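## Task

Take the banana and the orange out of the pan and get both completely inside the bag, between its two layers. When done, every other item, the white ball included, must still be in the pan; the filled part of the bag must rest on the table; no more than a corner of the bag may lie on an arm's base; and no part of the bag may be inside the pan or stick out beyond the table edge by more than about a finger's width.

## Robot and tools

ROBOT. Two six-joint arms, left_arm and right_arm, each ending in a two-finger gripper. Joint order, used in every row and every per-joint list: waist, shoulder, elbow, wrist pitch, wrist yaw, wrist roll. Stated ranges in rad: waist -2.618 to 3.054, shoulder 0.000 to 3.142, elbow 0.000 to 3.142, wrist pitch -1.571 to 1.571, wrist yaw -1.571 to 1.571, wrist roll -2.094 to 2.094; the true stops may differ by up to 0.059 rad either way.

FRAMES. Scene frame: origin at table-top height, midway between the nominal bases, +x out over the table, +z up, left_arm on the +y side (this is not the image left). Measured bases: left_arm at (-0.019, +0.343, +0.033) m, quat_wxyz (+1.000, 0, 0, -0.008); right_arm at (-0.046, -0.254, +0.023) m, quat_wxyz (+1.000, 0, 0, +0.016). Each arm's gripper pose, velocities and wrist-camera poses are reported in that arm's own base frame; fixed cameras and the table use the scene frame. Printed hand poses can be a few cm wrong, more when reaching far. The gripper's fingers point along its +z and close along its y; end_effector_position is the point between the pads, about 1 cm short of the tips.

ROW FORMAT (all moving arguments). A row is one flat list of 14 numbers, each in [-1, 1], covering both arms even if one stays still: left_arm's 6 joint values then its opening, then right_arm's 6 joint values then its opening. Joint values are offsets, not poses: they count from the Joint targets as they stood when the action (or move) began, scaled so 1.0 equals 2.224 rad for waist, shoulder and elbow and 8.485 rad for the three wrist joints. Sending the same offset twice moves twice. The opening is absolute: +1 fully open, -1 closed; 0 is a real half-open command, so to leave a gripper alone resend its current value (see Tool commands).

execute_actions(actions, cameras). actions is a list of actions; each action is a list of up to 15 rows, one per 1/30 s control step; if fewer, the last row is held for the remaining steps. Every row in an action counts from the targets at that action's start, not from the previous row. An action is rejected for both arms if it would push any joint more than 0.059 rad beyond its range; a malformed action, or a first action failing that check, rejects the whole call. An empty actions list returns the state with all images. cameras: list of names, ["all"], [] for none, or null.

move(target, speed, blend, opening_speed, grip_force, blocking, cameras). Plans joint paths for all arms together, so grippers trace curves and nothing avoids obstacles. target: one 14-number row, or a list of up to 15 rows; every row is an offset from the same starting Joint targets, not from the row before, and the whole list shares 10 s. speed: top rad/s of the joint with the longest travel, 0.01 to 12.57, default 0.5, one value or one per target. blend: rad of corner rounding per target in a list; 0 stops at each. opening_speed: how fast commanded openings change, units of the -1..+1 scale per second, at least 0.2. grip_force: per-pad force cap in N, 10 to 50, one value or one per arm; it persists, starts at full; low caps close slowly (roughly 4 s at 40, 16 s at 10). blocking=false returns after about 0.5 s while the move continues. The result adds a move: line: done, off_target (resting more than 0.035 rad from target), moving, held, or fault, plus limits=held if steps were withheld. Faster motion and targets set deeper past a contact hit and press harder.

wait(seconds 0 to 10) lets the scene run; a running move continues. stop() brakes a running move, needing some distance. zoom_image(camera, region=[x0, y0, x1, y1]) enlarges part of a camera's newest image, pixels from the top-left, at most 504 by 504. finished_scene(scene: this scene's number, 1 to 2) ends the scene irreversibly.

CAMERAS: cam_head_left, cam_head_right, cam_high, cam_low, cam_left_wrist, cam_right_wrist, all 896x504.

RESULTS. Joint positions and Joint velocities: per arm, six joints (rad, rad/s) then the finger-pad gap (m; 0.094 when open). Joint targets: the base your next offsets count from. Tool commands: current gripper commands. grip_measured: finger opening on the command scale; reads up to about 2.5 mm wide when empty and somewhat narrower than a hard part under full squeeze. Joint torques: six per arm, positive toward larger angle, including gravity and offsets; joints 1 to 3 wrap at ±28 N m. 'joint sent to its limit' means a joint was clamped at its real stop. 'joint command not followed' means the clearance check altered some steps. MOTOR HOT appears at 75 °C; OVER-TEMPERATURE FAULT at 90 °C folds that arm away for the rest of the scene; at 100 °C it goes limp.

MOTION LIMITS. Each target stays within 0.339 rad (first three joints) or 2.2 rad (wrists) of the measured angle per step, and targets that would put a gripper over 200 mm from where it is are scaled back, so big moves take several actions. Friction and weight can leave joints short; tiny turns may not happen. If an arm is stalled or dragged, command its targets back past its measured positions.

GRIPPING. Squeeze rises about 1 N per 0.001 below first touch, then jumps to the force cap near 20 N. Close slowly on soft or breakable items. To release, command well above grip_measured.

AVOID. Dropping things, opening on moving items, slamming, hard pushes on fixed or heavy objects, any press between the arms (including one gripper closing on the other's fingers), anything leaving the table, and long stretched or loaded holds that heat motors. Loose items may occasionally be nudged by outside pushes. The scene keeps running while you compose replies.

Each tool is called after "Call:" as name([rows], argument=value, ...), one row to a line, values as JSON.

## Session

Call:
execute_actions(actions=[])

Scene clock: 0.00 s.
left_arm: end_effector_position=(+0.3846, +0.0612, +0.0917) grip_measured=+1.000 end_effector_quat_wxyz=(+0.561, -0.128, +0.814, +0.083) | right_arm: end_effector_position=(+0.3920, -0.0260, +0.0787) grip_measured=+1.000 end_effector_quat_wxyz=(+0.546, +0.066, +0.829, -0.098)
Joint positions: left_arm=[0.056 1.503 0.373 0.754 -0.23 -0.099 0.094] | right_arm=[0.062 1.565 0.395 0.757 0.292 0.028 0.094]
Joint velocities: within noise
Joint torques (N m): no reading
Heat: left arm: 25 °C; right arm: 27 °C.
Joint targets: left_arm=[0.056 1.499 0.378 0.749 -0.230 -0.099] | right_arm=[0.062 1.556 0.405 0.770 0.293 0.028]
Tool commands: left_gripper/opening=+1.0 right_gripper/opening=+1.0

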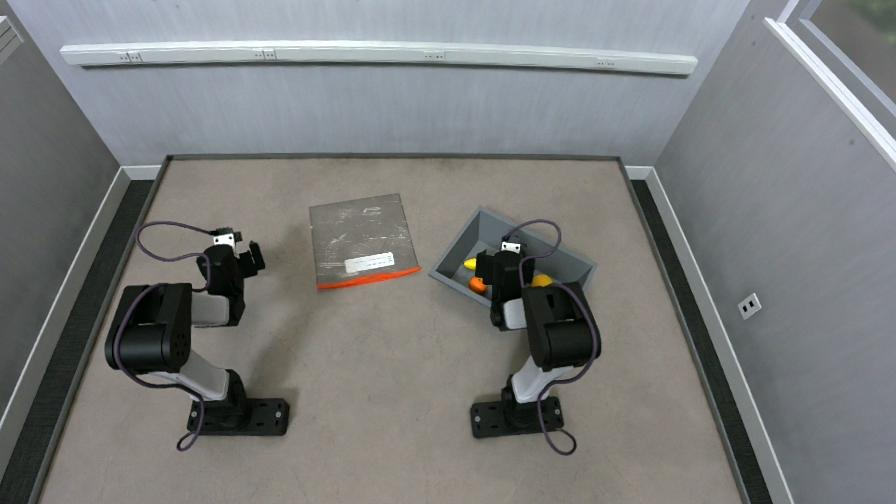

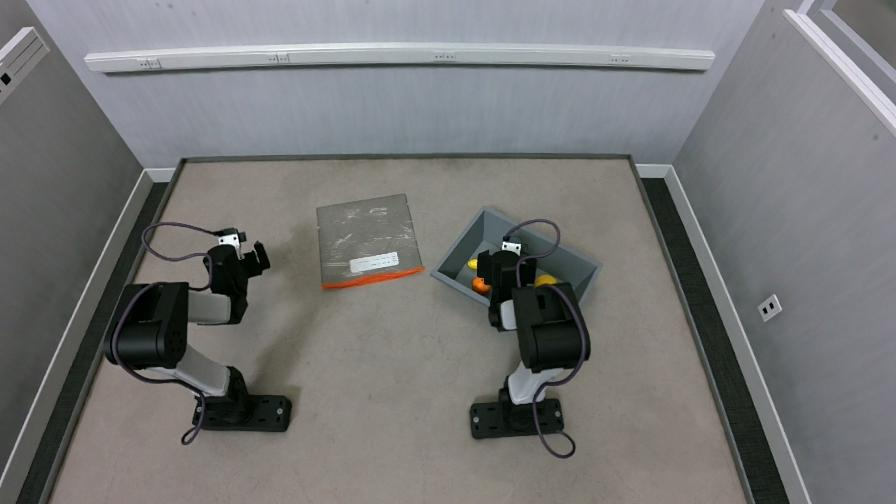

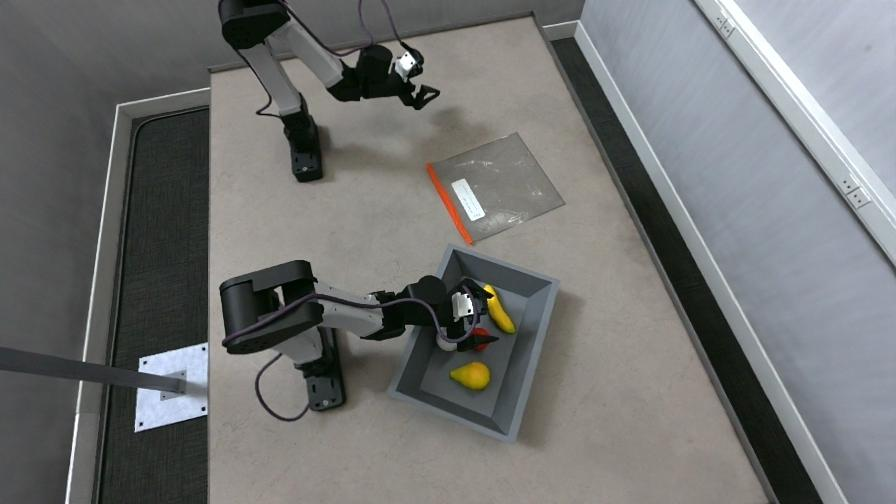

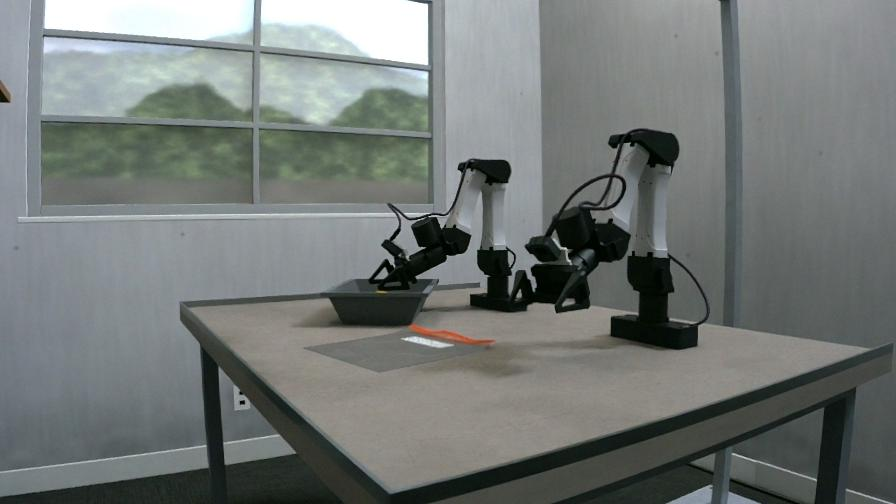

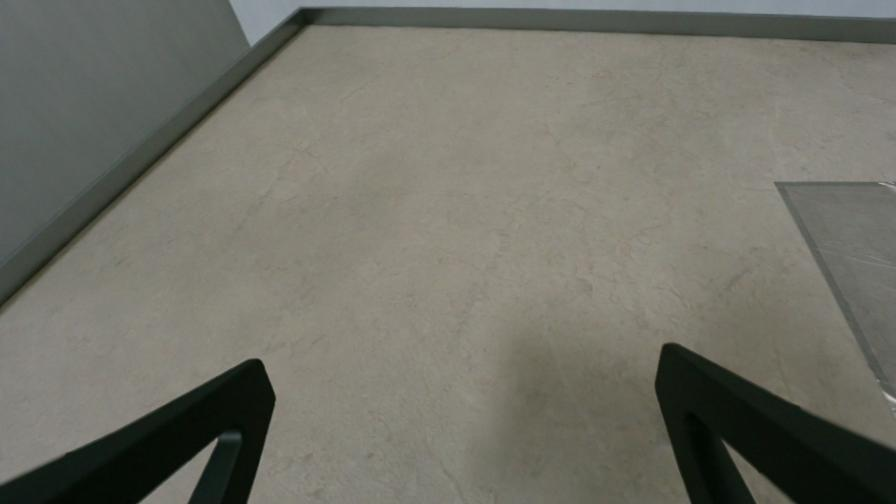

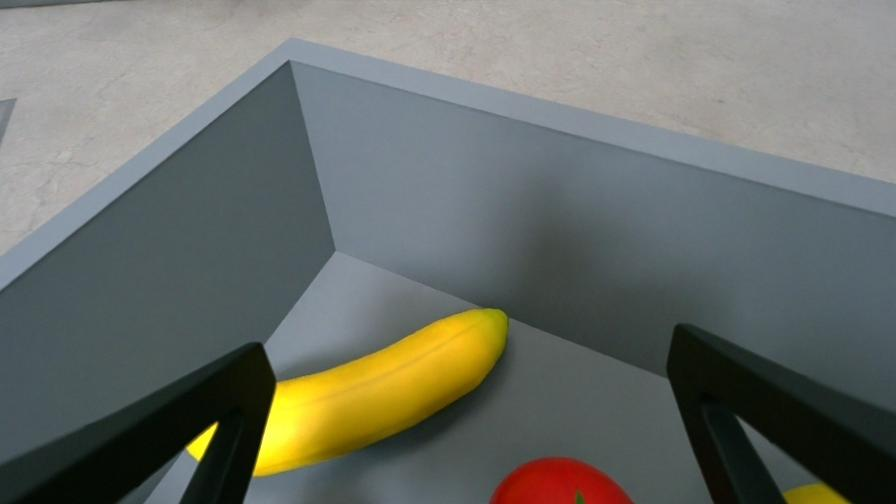

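Call:
move(target=[-0.295,-0.4141,0.2311,-0.1605,0.0271,0.0117,1,-0.0504,-0.4397,0.2190,-0.2204,-0.0345,-0.0033,1], speed=0.8, cameras=["all"])

Call:
zoom_image(camera="cam_low", region=[290, 260, 540, 390])

Scene clock: 4.13 s.
left_arm: end_effector_position=(+0.2109, -0.1389, +0.3139) grip_measured=+1.000 end_effector_quat_wxyz=(+0.569, +0.226, +0.772, -0.171) | right_arm: end_effector_position=(+0.1872, -0.0098, +0.2044) grip_measured=+1.000 end_effector_quat_wxyz=(+0.368, +0.025, +0.929, -0.011)
Joint positions: left_arm=[-0.594 0.578 0.876 -0.597 -0.017 -0.011 0.094] | right_arm=[-0.043 0.582 0.867 -1.102 0.01 0.008 0.094]
Joint torques (N m): left_arm=[-0.28 0.83 9.37 2.25 0.16 0.05] | right_arm=[-0.68 0.72 8.79 1.57 -0.1 -0.04]
Heat: left arm: 27 °C; right arm: 28 °C.
Joint targets: left_arm=[-0.600 0.578 0.892 -0.613 0.000 0.000] | right_arm=[-0.050 0.578 0.892 -1.100 0.000 0.000]
move: done

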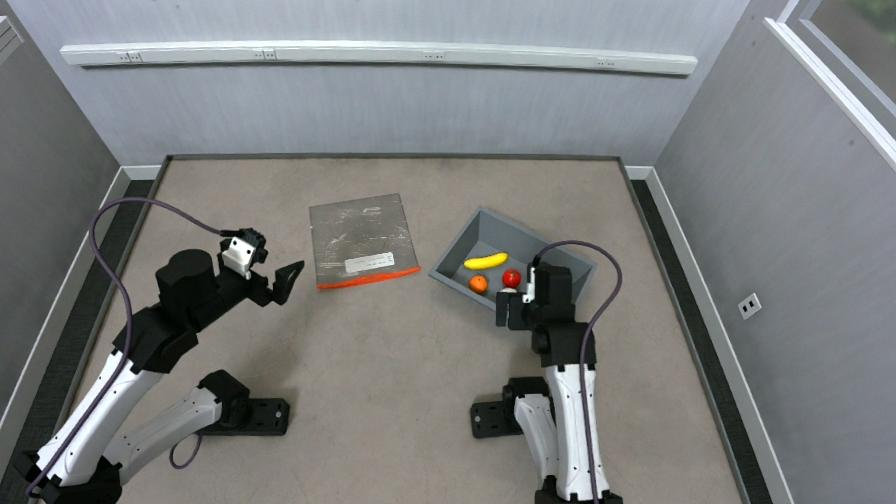

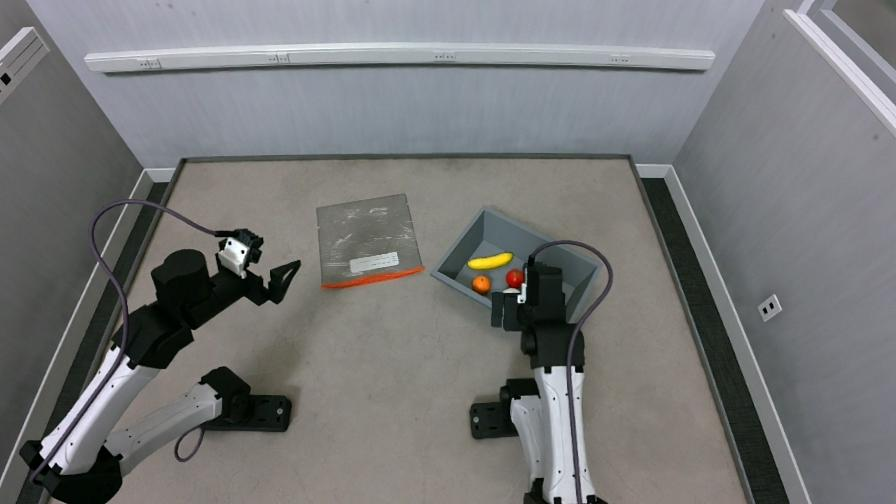

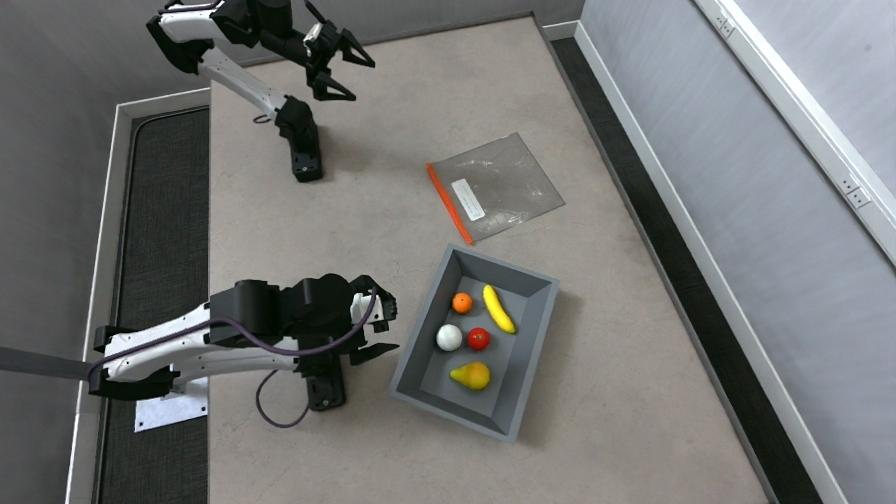

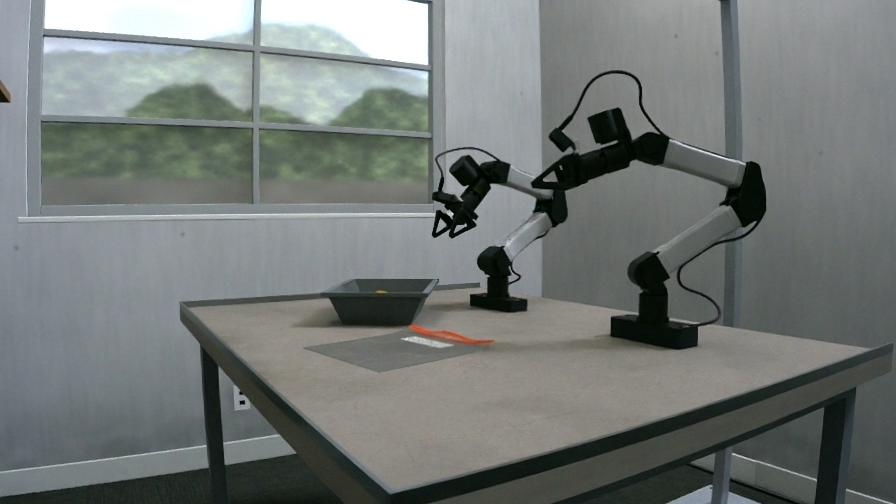

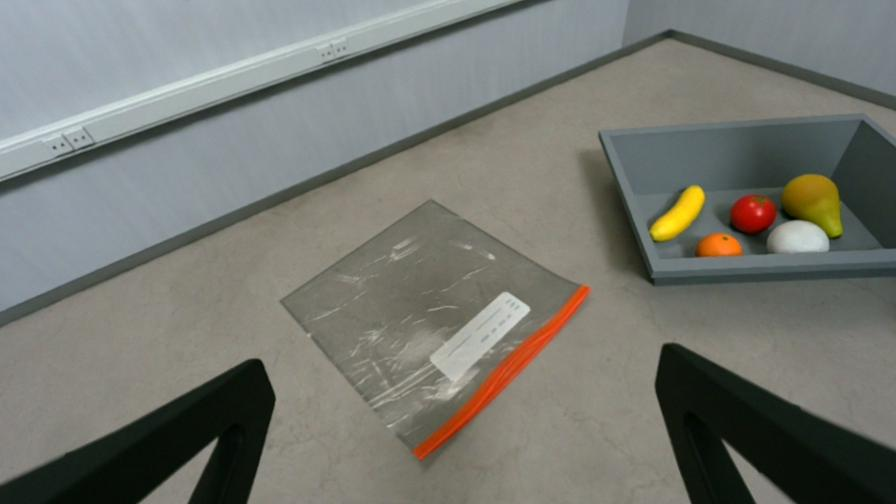

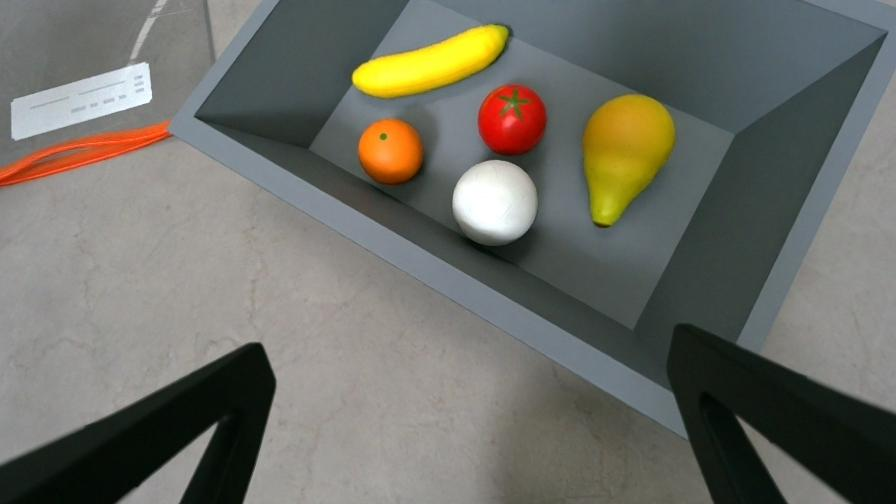

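Scaled by 2.016 from the camera's 896x504 image, which has a finer 1280x720 frame.

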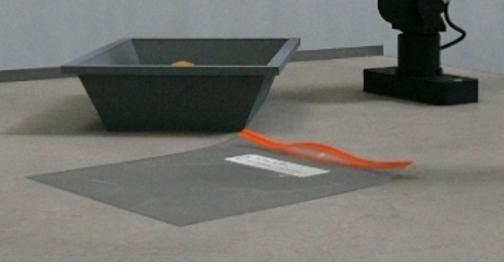

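Call:
zoom_image(camera="cam_left_wrist", region=[390, 260, 610, 470])

Call:
zoom_image(camera="cam_right_wrist", region=[0, 60, 200, 210])

Scaled by 2.291 from the camera's 896x504 image, which has a finer 1280x720 frame.

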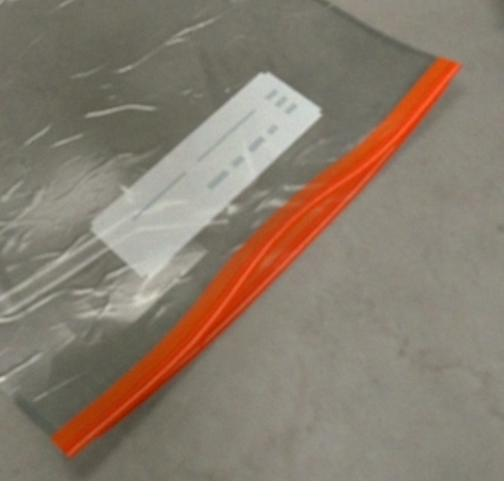

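Scaled by 2.520 from the camera's 896x504 image, which has a finer 1280x720 frame.

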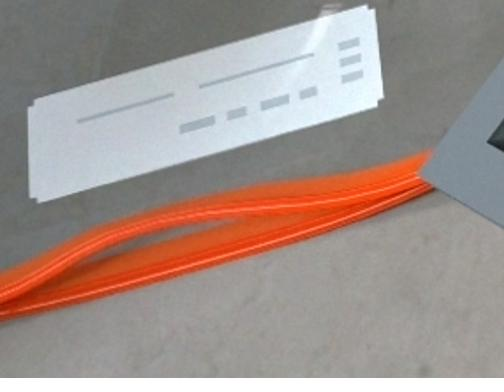

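Call:
move([
  [-0.2835,0.4817,-0.0128,0.0325,-0.1325,0.0576,-0.5,0,0,0,0,0,0,1],
  [-0.2835,0.6208,-0.0777,0.0859,-0.1325,0.0576,-0.5,0,0,0,0,0,0,1],
], speed=[0.8,0.4], blend=[0.1,0], cameras=["cam_left_wrist","cam_right_wrist","cam_low","cam_head_left"])

Call:
zoom_image(camera="cam_low", region=[380, 200, 580, 390])

Call:
zoom_image(camera="cam_right_wrist", region=[0, 0, 250, 250])

Scene clock: 12.03 s.
left_arm: end_effector_position=(+0.2560, -0.2524, +0.0135) grip_measured=-0.498 end_effector_quat_wxyz=(+0.367, +0.545, +0.635, +0.407) | right_arm: end_effector_position=(+0.1872, -0.0098, +0.2044) grip_measured=+1.000 end_effector_quat_wxyz=(+0.368, +0.025, +0.929, -0.011)
Joint positions: left_arm=[-1.227 1.947 0.726 0.107 -1.11 0.478 0.024] | right_arm=[-0.043 0.582 0.867 -1.102 0.01 0.008 0.094]
Joint torques (N m): left_arm=[-0.12 -6.67 4.22 1.34 -0.6 0] | right_arm=[-0.69 0.72 8.79 1.58 -0.11 -0.04]
Heat: left arm: 28 °C; right arm: 28 °C.
Joint targets: left_arm=[-1.231 1.959 0.720 0.116 -1.124 0.489] | right_arm=[-0.050 0.578 0.892 -1.100 0.001 0.000]
move: done
Images, in order (width x height): cam_head_left 896x504, cam_low 896x504, cam_left_wrist 896x504, cam_right_wrist 896x504.

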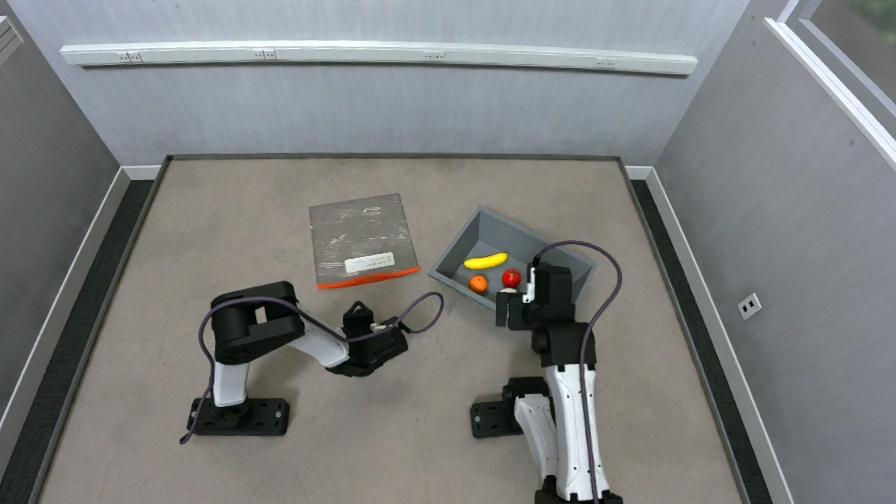

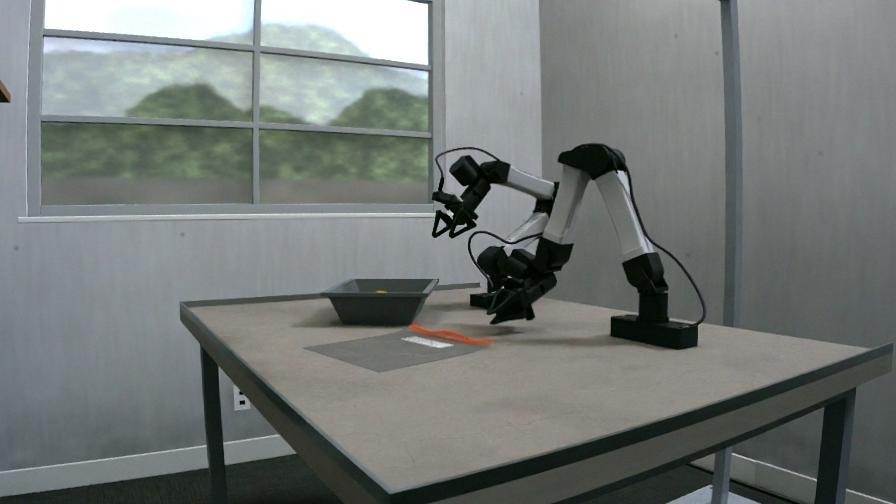

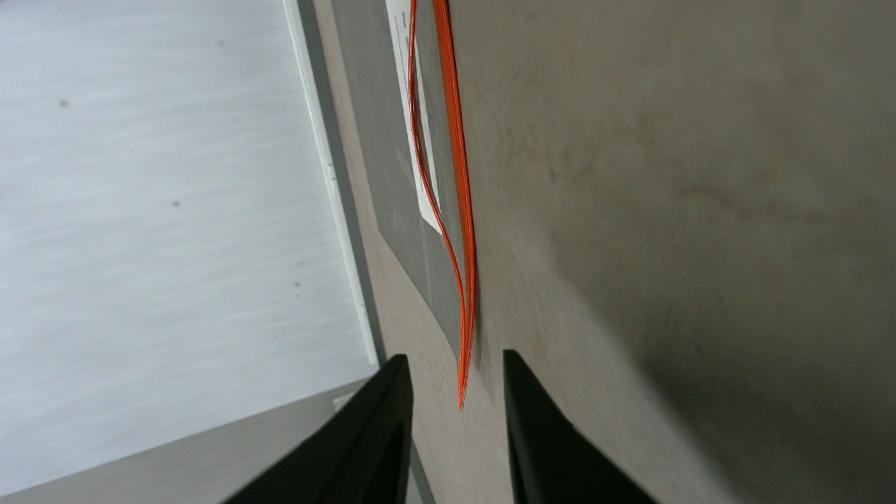

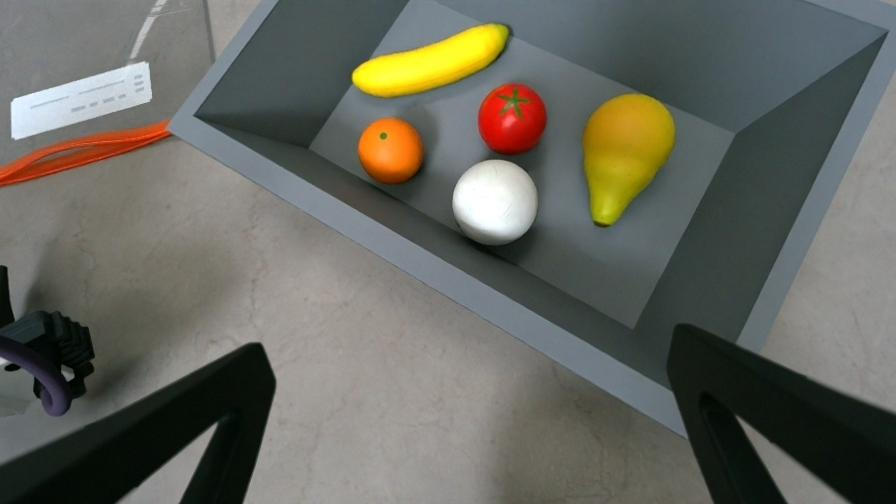

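Scaled by 2.520 from the camera's 896x504 image, which has a finer 1280x720 frame.

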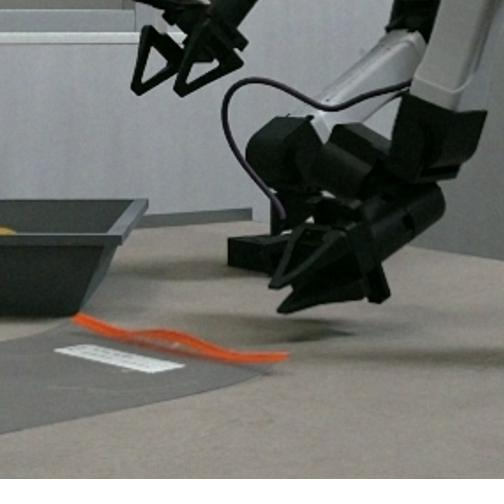

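Scaled by 2.016 from the camera's 896x504 image, which has a finer 1280x720 frame.

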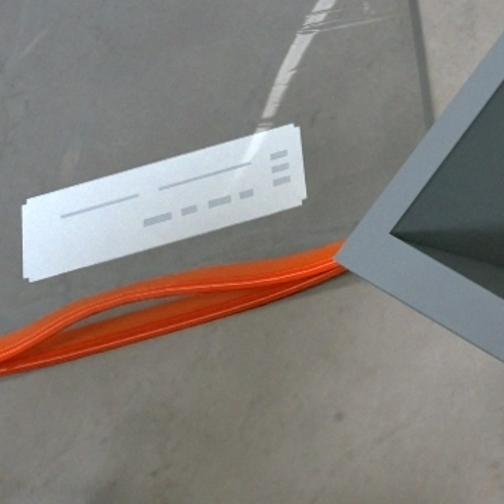

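Call:
move(target=[0.0292,0.0211,0.0247,0.0105,0.0025,0.0172,-0.5,0,0,0,0,0,0,1], speed=0.2, cameras=["cam_left_wrist","cam_low"])

Call:
zoom_image(camera="cam_low", region=[380, 250, 540, 370])

Call:
zoom_image(camera="cam_left_wrist", region=[300, 0, 600, 420])

Scene clock: 15.00 s.
left_arm: end_effector_position=(+0.2769, -0.2555, +0.0139) grip_measured=-0.498 end_effector_quat_wxyz=(+0.355, +0.553, +0.620, +0.428) | right_arm: end_effector_position=(+0.1872, -0.0098, +0.2044) grip_measured=+1.000 end_effector_quat_wxyz=(+0.368, +0.025, +0.929, -0.011)
Joint positions: left_arm=[-1.172 1.989 0.759 0.196 -1.11 0.623 0.024] | right_arm=[-0.043 0.582 0.867 -1.102 0.01 0.008 0.094]
Joint torques (N m): left_arm=[0.64 -6.72 6.43 1.43 -0.37 0.01] | right_arm=[-0.68 0.69 8.8 1.58 -0.11 -0.04]
Heat: left arm: 28 °C; right arm: 28 °C.
Joint targets: left_arm=[-1.166 2.006 0.775 0.205 -1.103 0.635] | right_arm=[-0.050 0.578 0.892 -1.100 0.001 0.000]
move: done
Images, in order (width x height): cam_low 896x504, cam_left_wrist 896x504.

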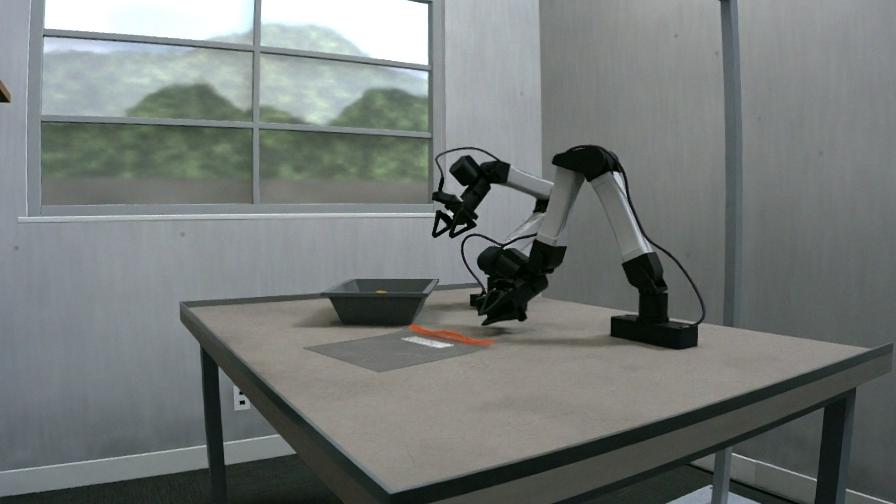

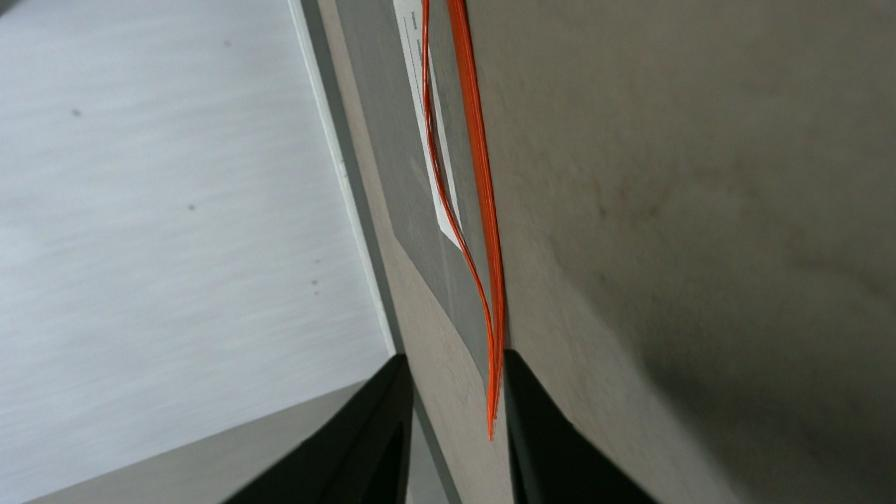

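Scaled by 3.150 from the camera's 896x504 image, which has a finer 1280x720 frame.

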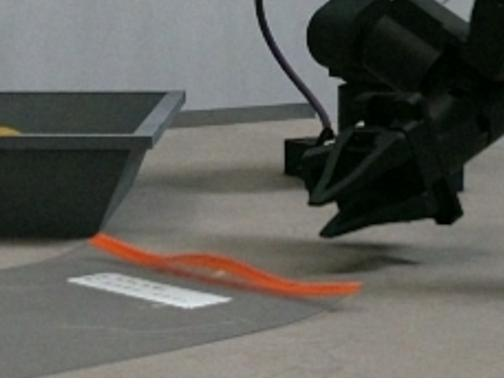

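Scaled by 1.200 from the camera's 896x504 image, which has a finer 1280x720 frame.

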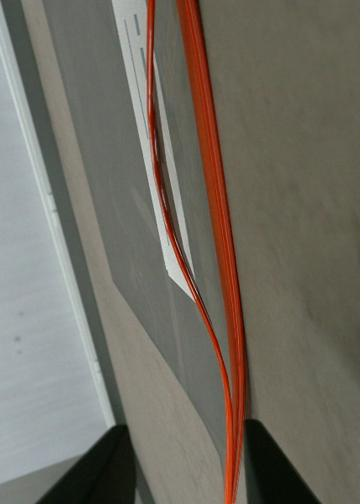

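Call:
move(target=[0.0422,0.0404,0.0219,0.0197,0.0070,0.0171,-0.5,0,0,0,0,0,0,1], speed=0.2, cameras=["cam_left_wrist","cam_low"])

Call:
zoom_image(camera="cam_low", region=[380, 250, 540, 370])

Call:
zoom_image(camera="cam_left_wrist", region=[300, 0, 600, 420])

Scene clock: 18.57 s.
left_arm: end_effector_position=(+0.3118, -0.2587, +0.0027) grip_measured=-0.498 end_effector_quat_wxyz=(+0.351, +0.550, +0.624, +0.430) | right_arm: end_effector_position=(+0.1872, -0.0098, +0.2044) grip_measured=+1.000 end_effector_quat_wxyz=(+0.368, +0.025, +0.929, -0.011)
Joint positions: left_arm=[-1.077 2.078 0.807 0.364 -1.062 0.768 0.024] | right_arm=[-0.043 0.582 0.867 -1.102 0.01 0.008 0.094]
Joint torques (N m): left_arm=[0.57 -7.36 6.41 1.63 -0.21 0] | right_arm=[-0.7 0.73 8.8 1.58 -0.11 -0.04]
Heat: left arm: 28 °C; right arm: 28 °C.
Joint targets: left_arm=[-1.072 2.096 0.823 0.373 -1.043 0.780] | right_arm=[-0.050 0.578 0.892 -1.100 0.001 0.000]
move: done
Images, in order (width x height): cam_low 896x504, cam_left_wrist 896x504.

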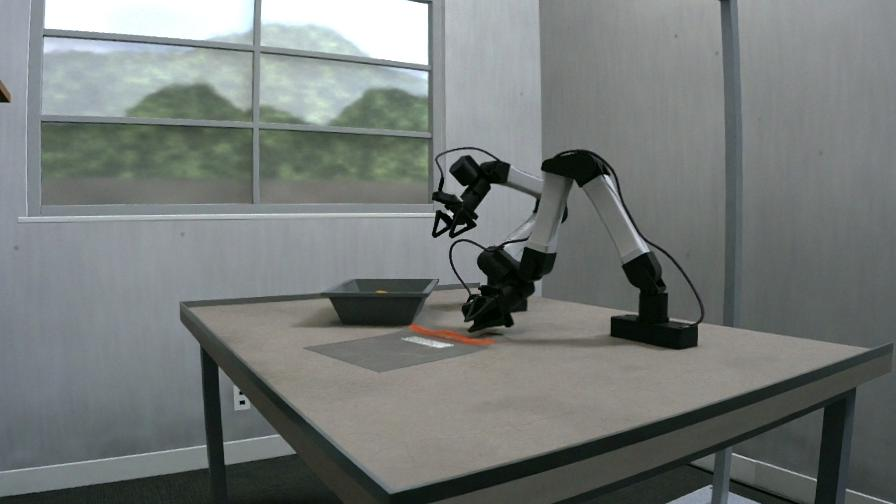

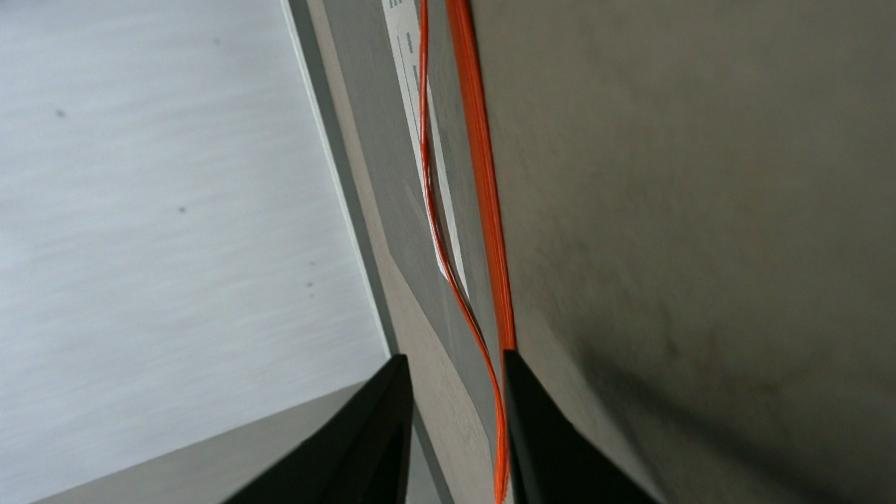

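Scaled by 3.150 from the camera's 896x504 image, which has a finer 1280x720 frame.

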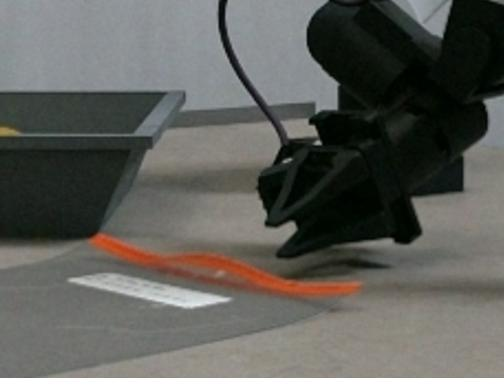

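Scaled by 1.200 from the camera's 896x504 image, which has a finer 1280x720 frame.

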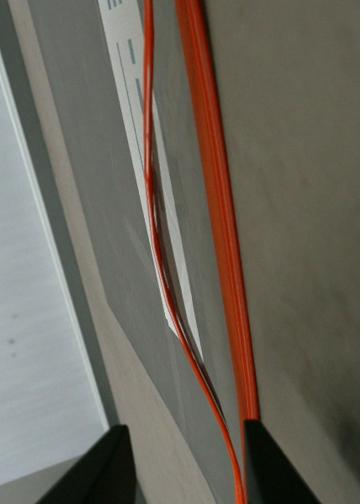

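Call:
move(target=[-0.0173,0.0128,0.0572,-0.0166,-0.0033,-0.0059,-0.5,0,0,0,0,0,0,1], speed=0.2, cameras=["cam_left_wrist"])

Call:
zoom_image(camera="cam_left_wrist", region=[300, 0, 600, 420])

Scene clock: 20.80 s.
left_arm: end_effector_position=(+0.3160, -0.2896, +0.0118) grip_measured=-0.498 end_effector_quat_wxyz=(+0.356, +0.555, +0.622, +0.423) | right_arm: end_effector_position=(+0.1872, -0.0098, +0.2044) grip_measured=+1.000 end_effector_quat_wxyz=(+0.368, +0.025, +0.929, -0.011)
Joint positions: left_arm=[-1.104 2.105 0.935 0.246 -1.062 0.741 0.024] | right_arm=[-0.043 0.582 0.867 -1.102 0.01 0.008 0.094]
Joint torques (N m): left_arm=[-0.29 -7.88 6.9 1.36 -0.49 -0.17] | right_arm=[-0.69 0.73 8.81 1.58 -0.11 -0.04]
Heat: left arm: 28 °C; right arm: 28 °C.
Joint targets: left_arm=[-1.111 2.124 0.950 0.232 -1.071 0.730] | right_arm=[-0.050 0.578 0.892 -1.100 0.001 0.000]
move: done
Images, in order (width x height): cam_left_wrist 896x504.

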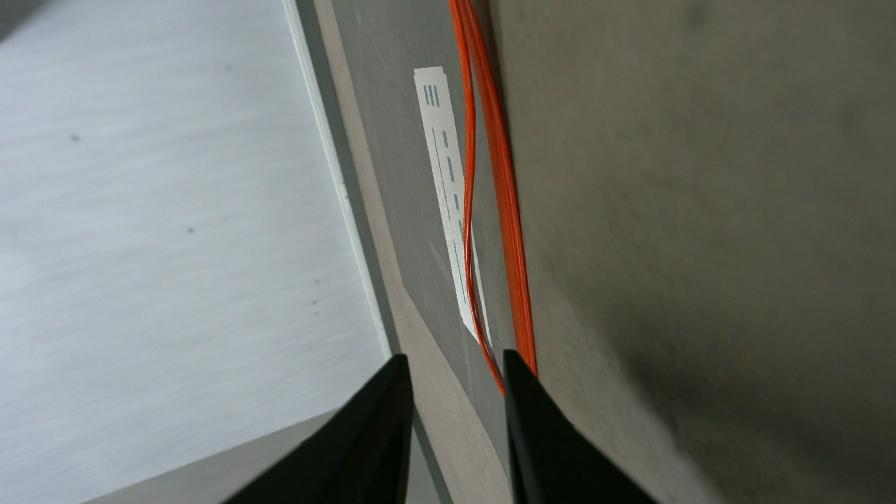

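Scaled by 1.200 from the camera's 896x504 image, which has a finer 1280x720 frame.

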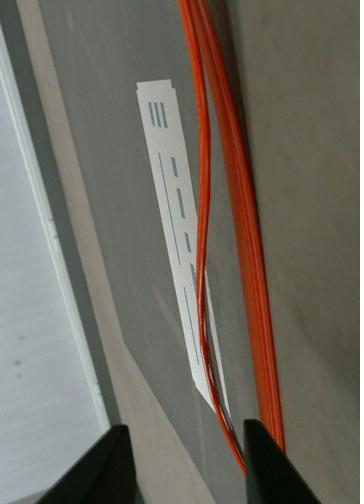

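Call:
move(target=[0.0308,0.0291,0.0107,0.0149,0.0052,0.0118,-0.5,0,0,0,0,0,0,1], speed=0.15, cameras=["cam_left_wrist","cam_low"])

Call:
zoom_image(camera="cam_left_wrist", region=[300, 100, 600, 500])

Call:
zoom_image(camera="cam_low", region=[380, 250, 540, 370])

Scene clock: 22.60 s.
left_arm: end_effector_position=(+0.3381, -0.2846, +0.0003) grip_measured=-0.498 end_effector_quat_wxyz=(+0.351, +0.550, +0.623, +0.431) | right_arm: end_effector_position=(+0.1872, -0.0098, +0.2044) grip_measured=+1.000 end_effector_quat_wxyz=(+0.368, +0.025, +0.929, -0.011)
Joint positions: left_arm=[-1.047 2.17 0.957 0.349 -1.046 0.818 0.024] | right_arm=[-0.043 0.582 0.867 -1.102 0.01 0.008 0.094]
Joint torques (N m): left_arm=[0.58 -8.28 6.9 1.69 -0.19 0.03] | right_arm=[-0.68 0.69 8.79 1.58 -0.11 -0.04]
Heat: left arm: 28 °C; right arm: 28 °C.
Joint targets: left_arm=[-1.042 2.189 0.974 0.358 -1.027 0.830] | right_arm=[-0.050 0.578 0.892 -1.100 0.001 0.000]
move: done
Images, in order (width x height): cam_low 896x504, cam_left_wrist 896x504.

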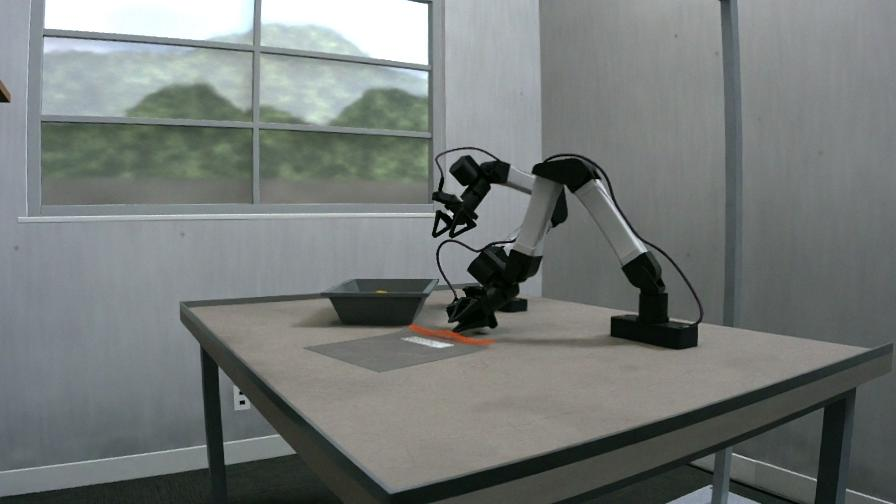

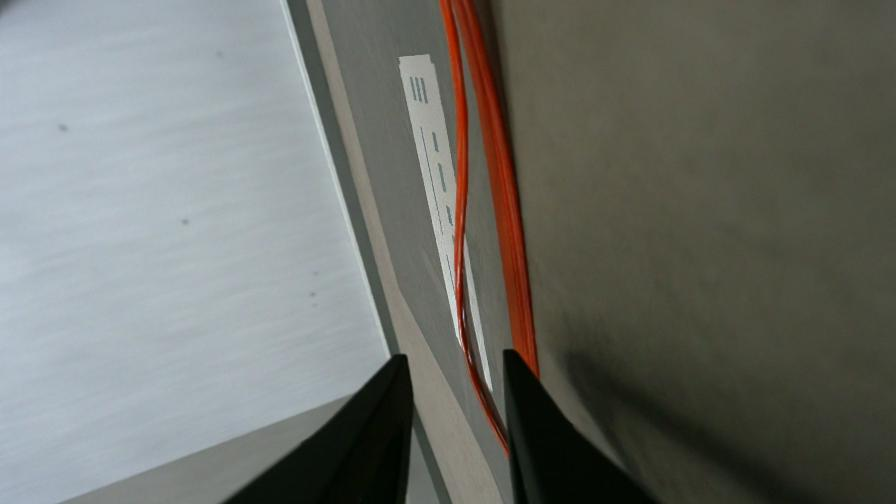

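Scaled by 1.260 from the camera's 896x504 image, which has a finer 1280x720 frame.

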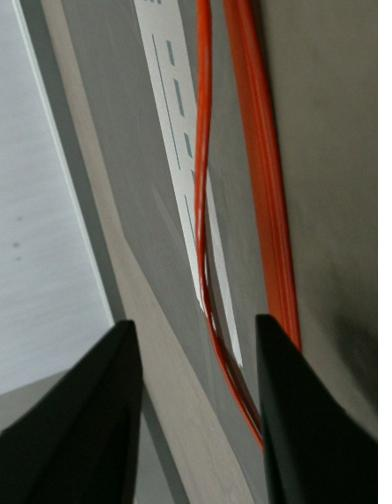

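Scaled by 3.150 from the camera's 896x504 image, which has a finer 1280x720 frame.

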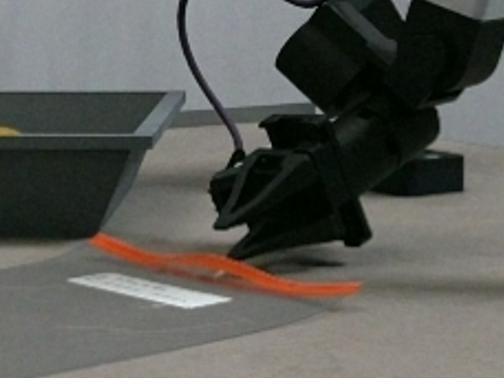

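Call:
move(target=[0.0246,0.0173,0.0126,0.0089,0.0045,0.0089,-0.5,0,0,0,0,0,0,1], speed=0.1, cameras=["cam_left_wrist","cam_low"])

Call:
zoom_image(camera="cam_left_wrist", region=[300, 100, 600, 500])

Call:
zoom_image(camera="cam_low", region=[380, 250, 540, 370])

Scene clock: 24.57 s.
left_arm: end_effector_position=(+0.3600, -0.2828, -0.0036) grip_measured=-0.498 end_effector_quat_wxyz=(+0.352, +0.550, +0.623, +0.430) | right_arm: end_effector_position=(+0.1872, -0.0098, +0.2044) grip_measured=+1.000 end_effector_quat_wxyz=(+0.368, +0.025, +0.929, -0.011)
Joint positions: left_arm=[-0.993 2.208 0.985 0.425 -1.008 0.894 0.024] | right_arm=[-0.043 0.582 0.867 -1.102 0.01 0.008 0.094]
Joint torques (N m): left_arm=[0.69 -8.55 6.91 1.78 -0.16 0.03] | right_arm=[-0.66 0.7 8.79 1.58 -0.11 -0.04]
Heat: left arm: 28 °C; right arm: 28 °C.
Joint targets: left_arm=[-0.987 2.227 1.002 0.433 -0.989 0.905] | right_arm=[-0.050 0.578 0.892 -1.100 0.001 0.000]
move: done
Images, in order (width x height): cam_low 896x504, cam_left_wrist 896x504.

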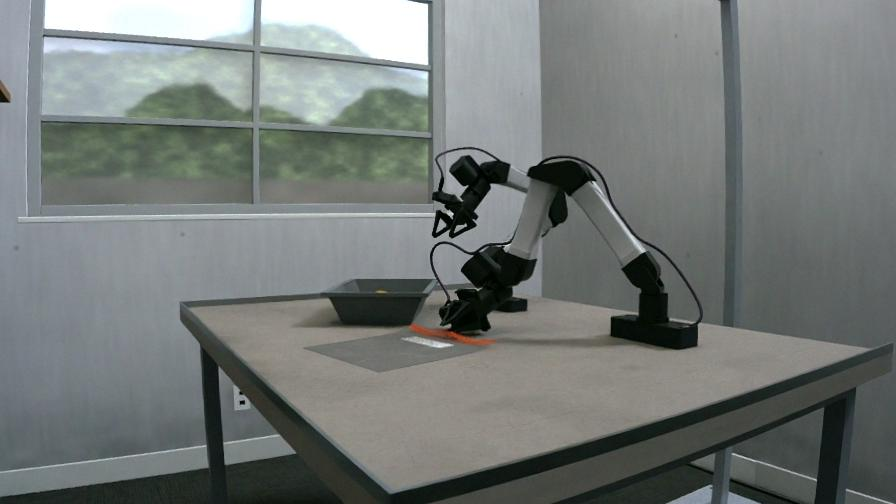

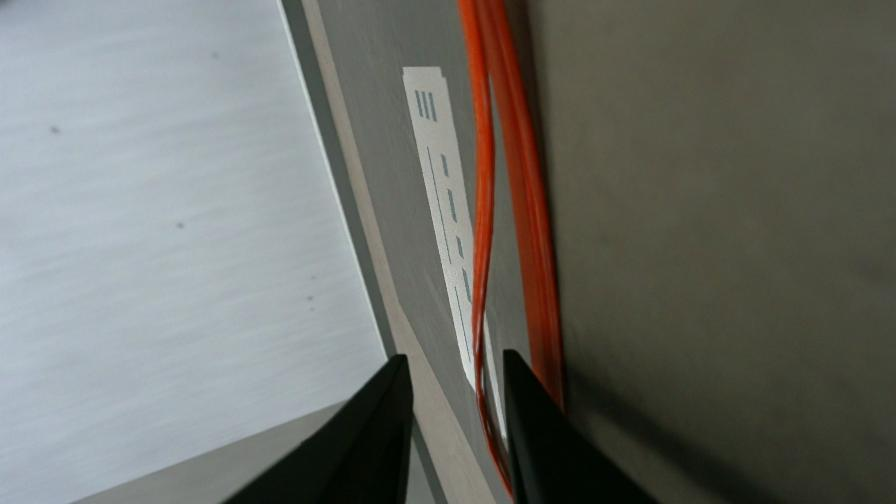

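Scaled by 1.260 from the camera's 896x504 image, which has a finer 1280x720 frame.

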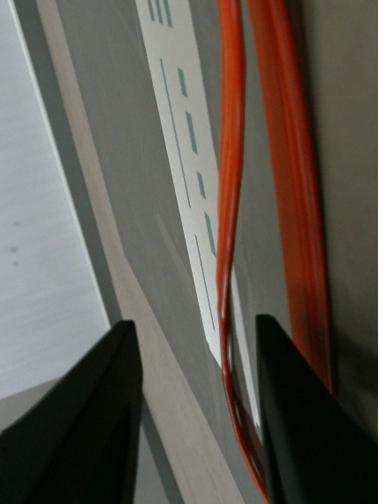

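Scaled by 3.150 from the camera's 896x504 image, which has a finer 1280x720 frame.

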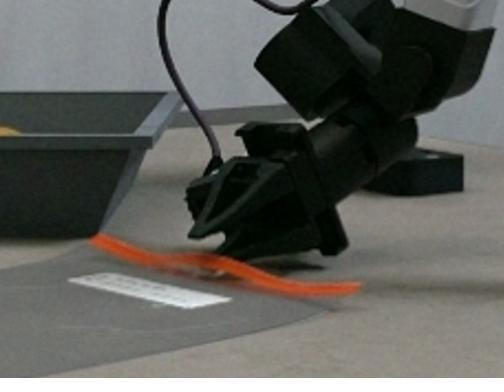

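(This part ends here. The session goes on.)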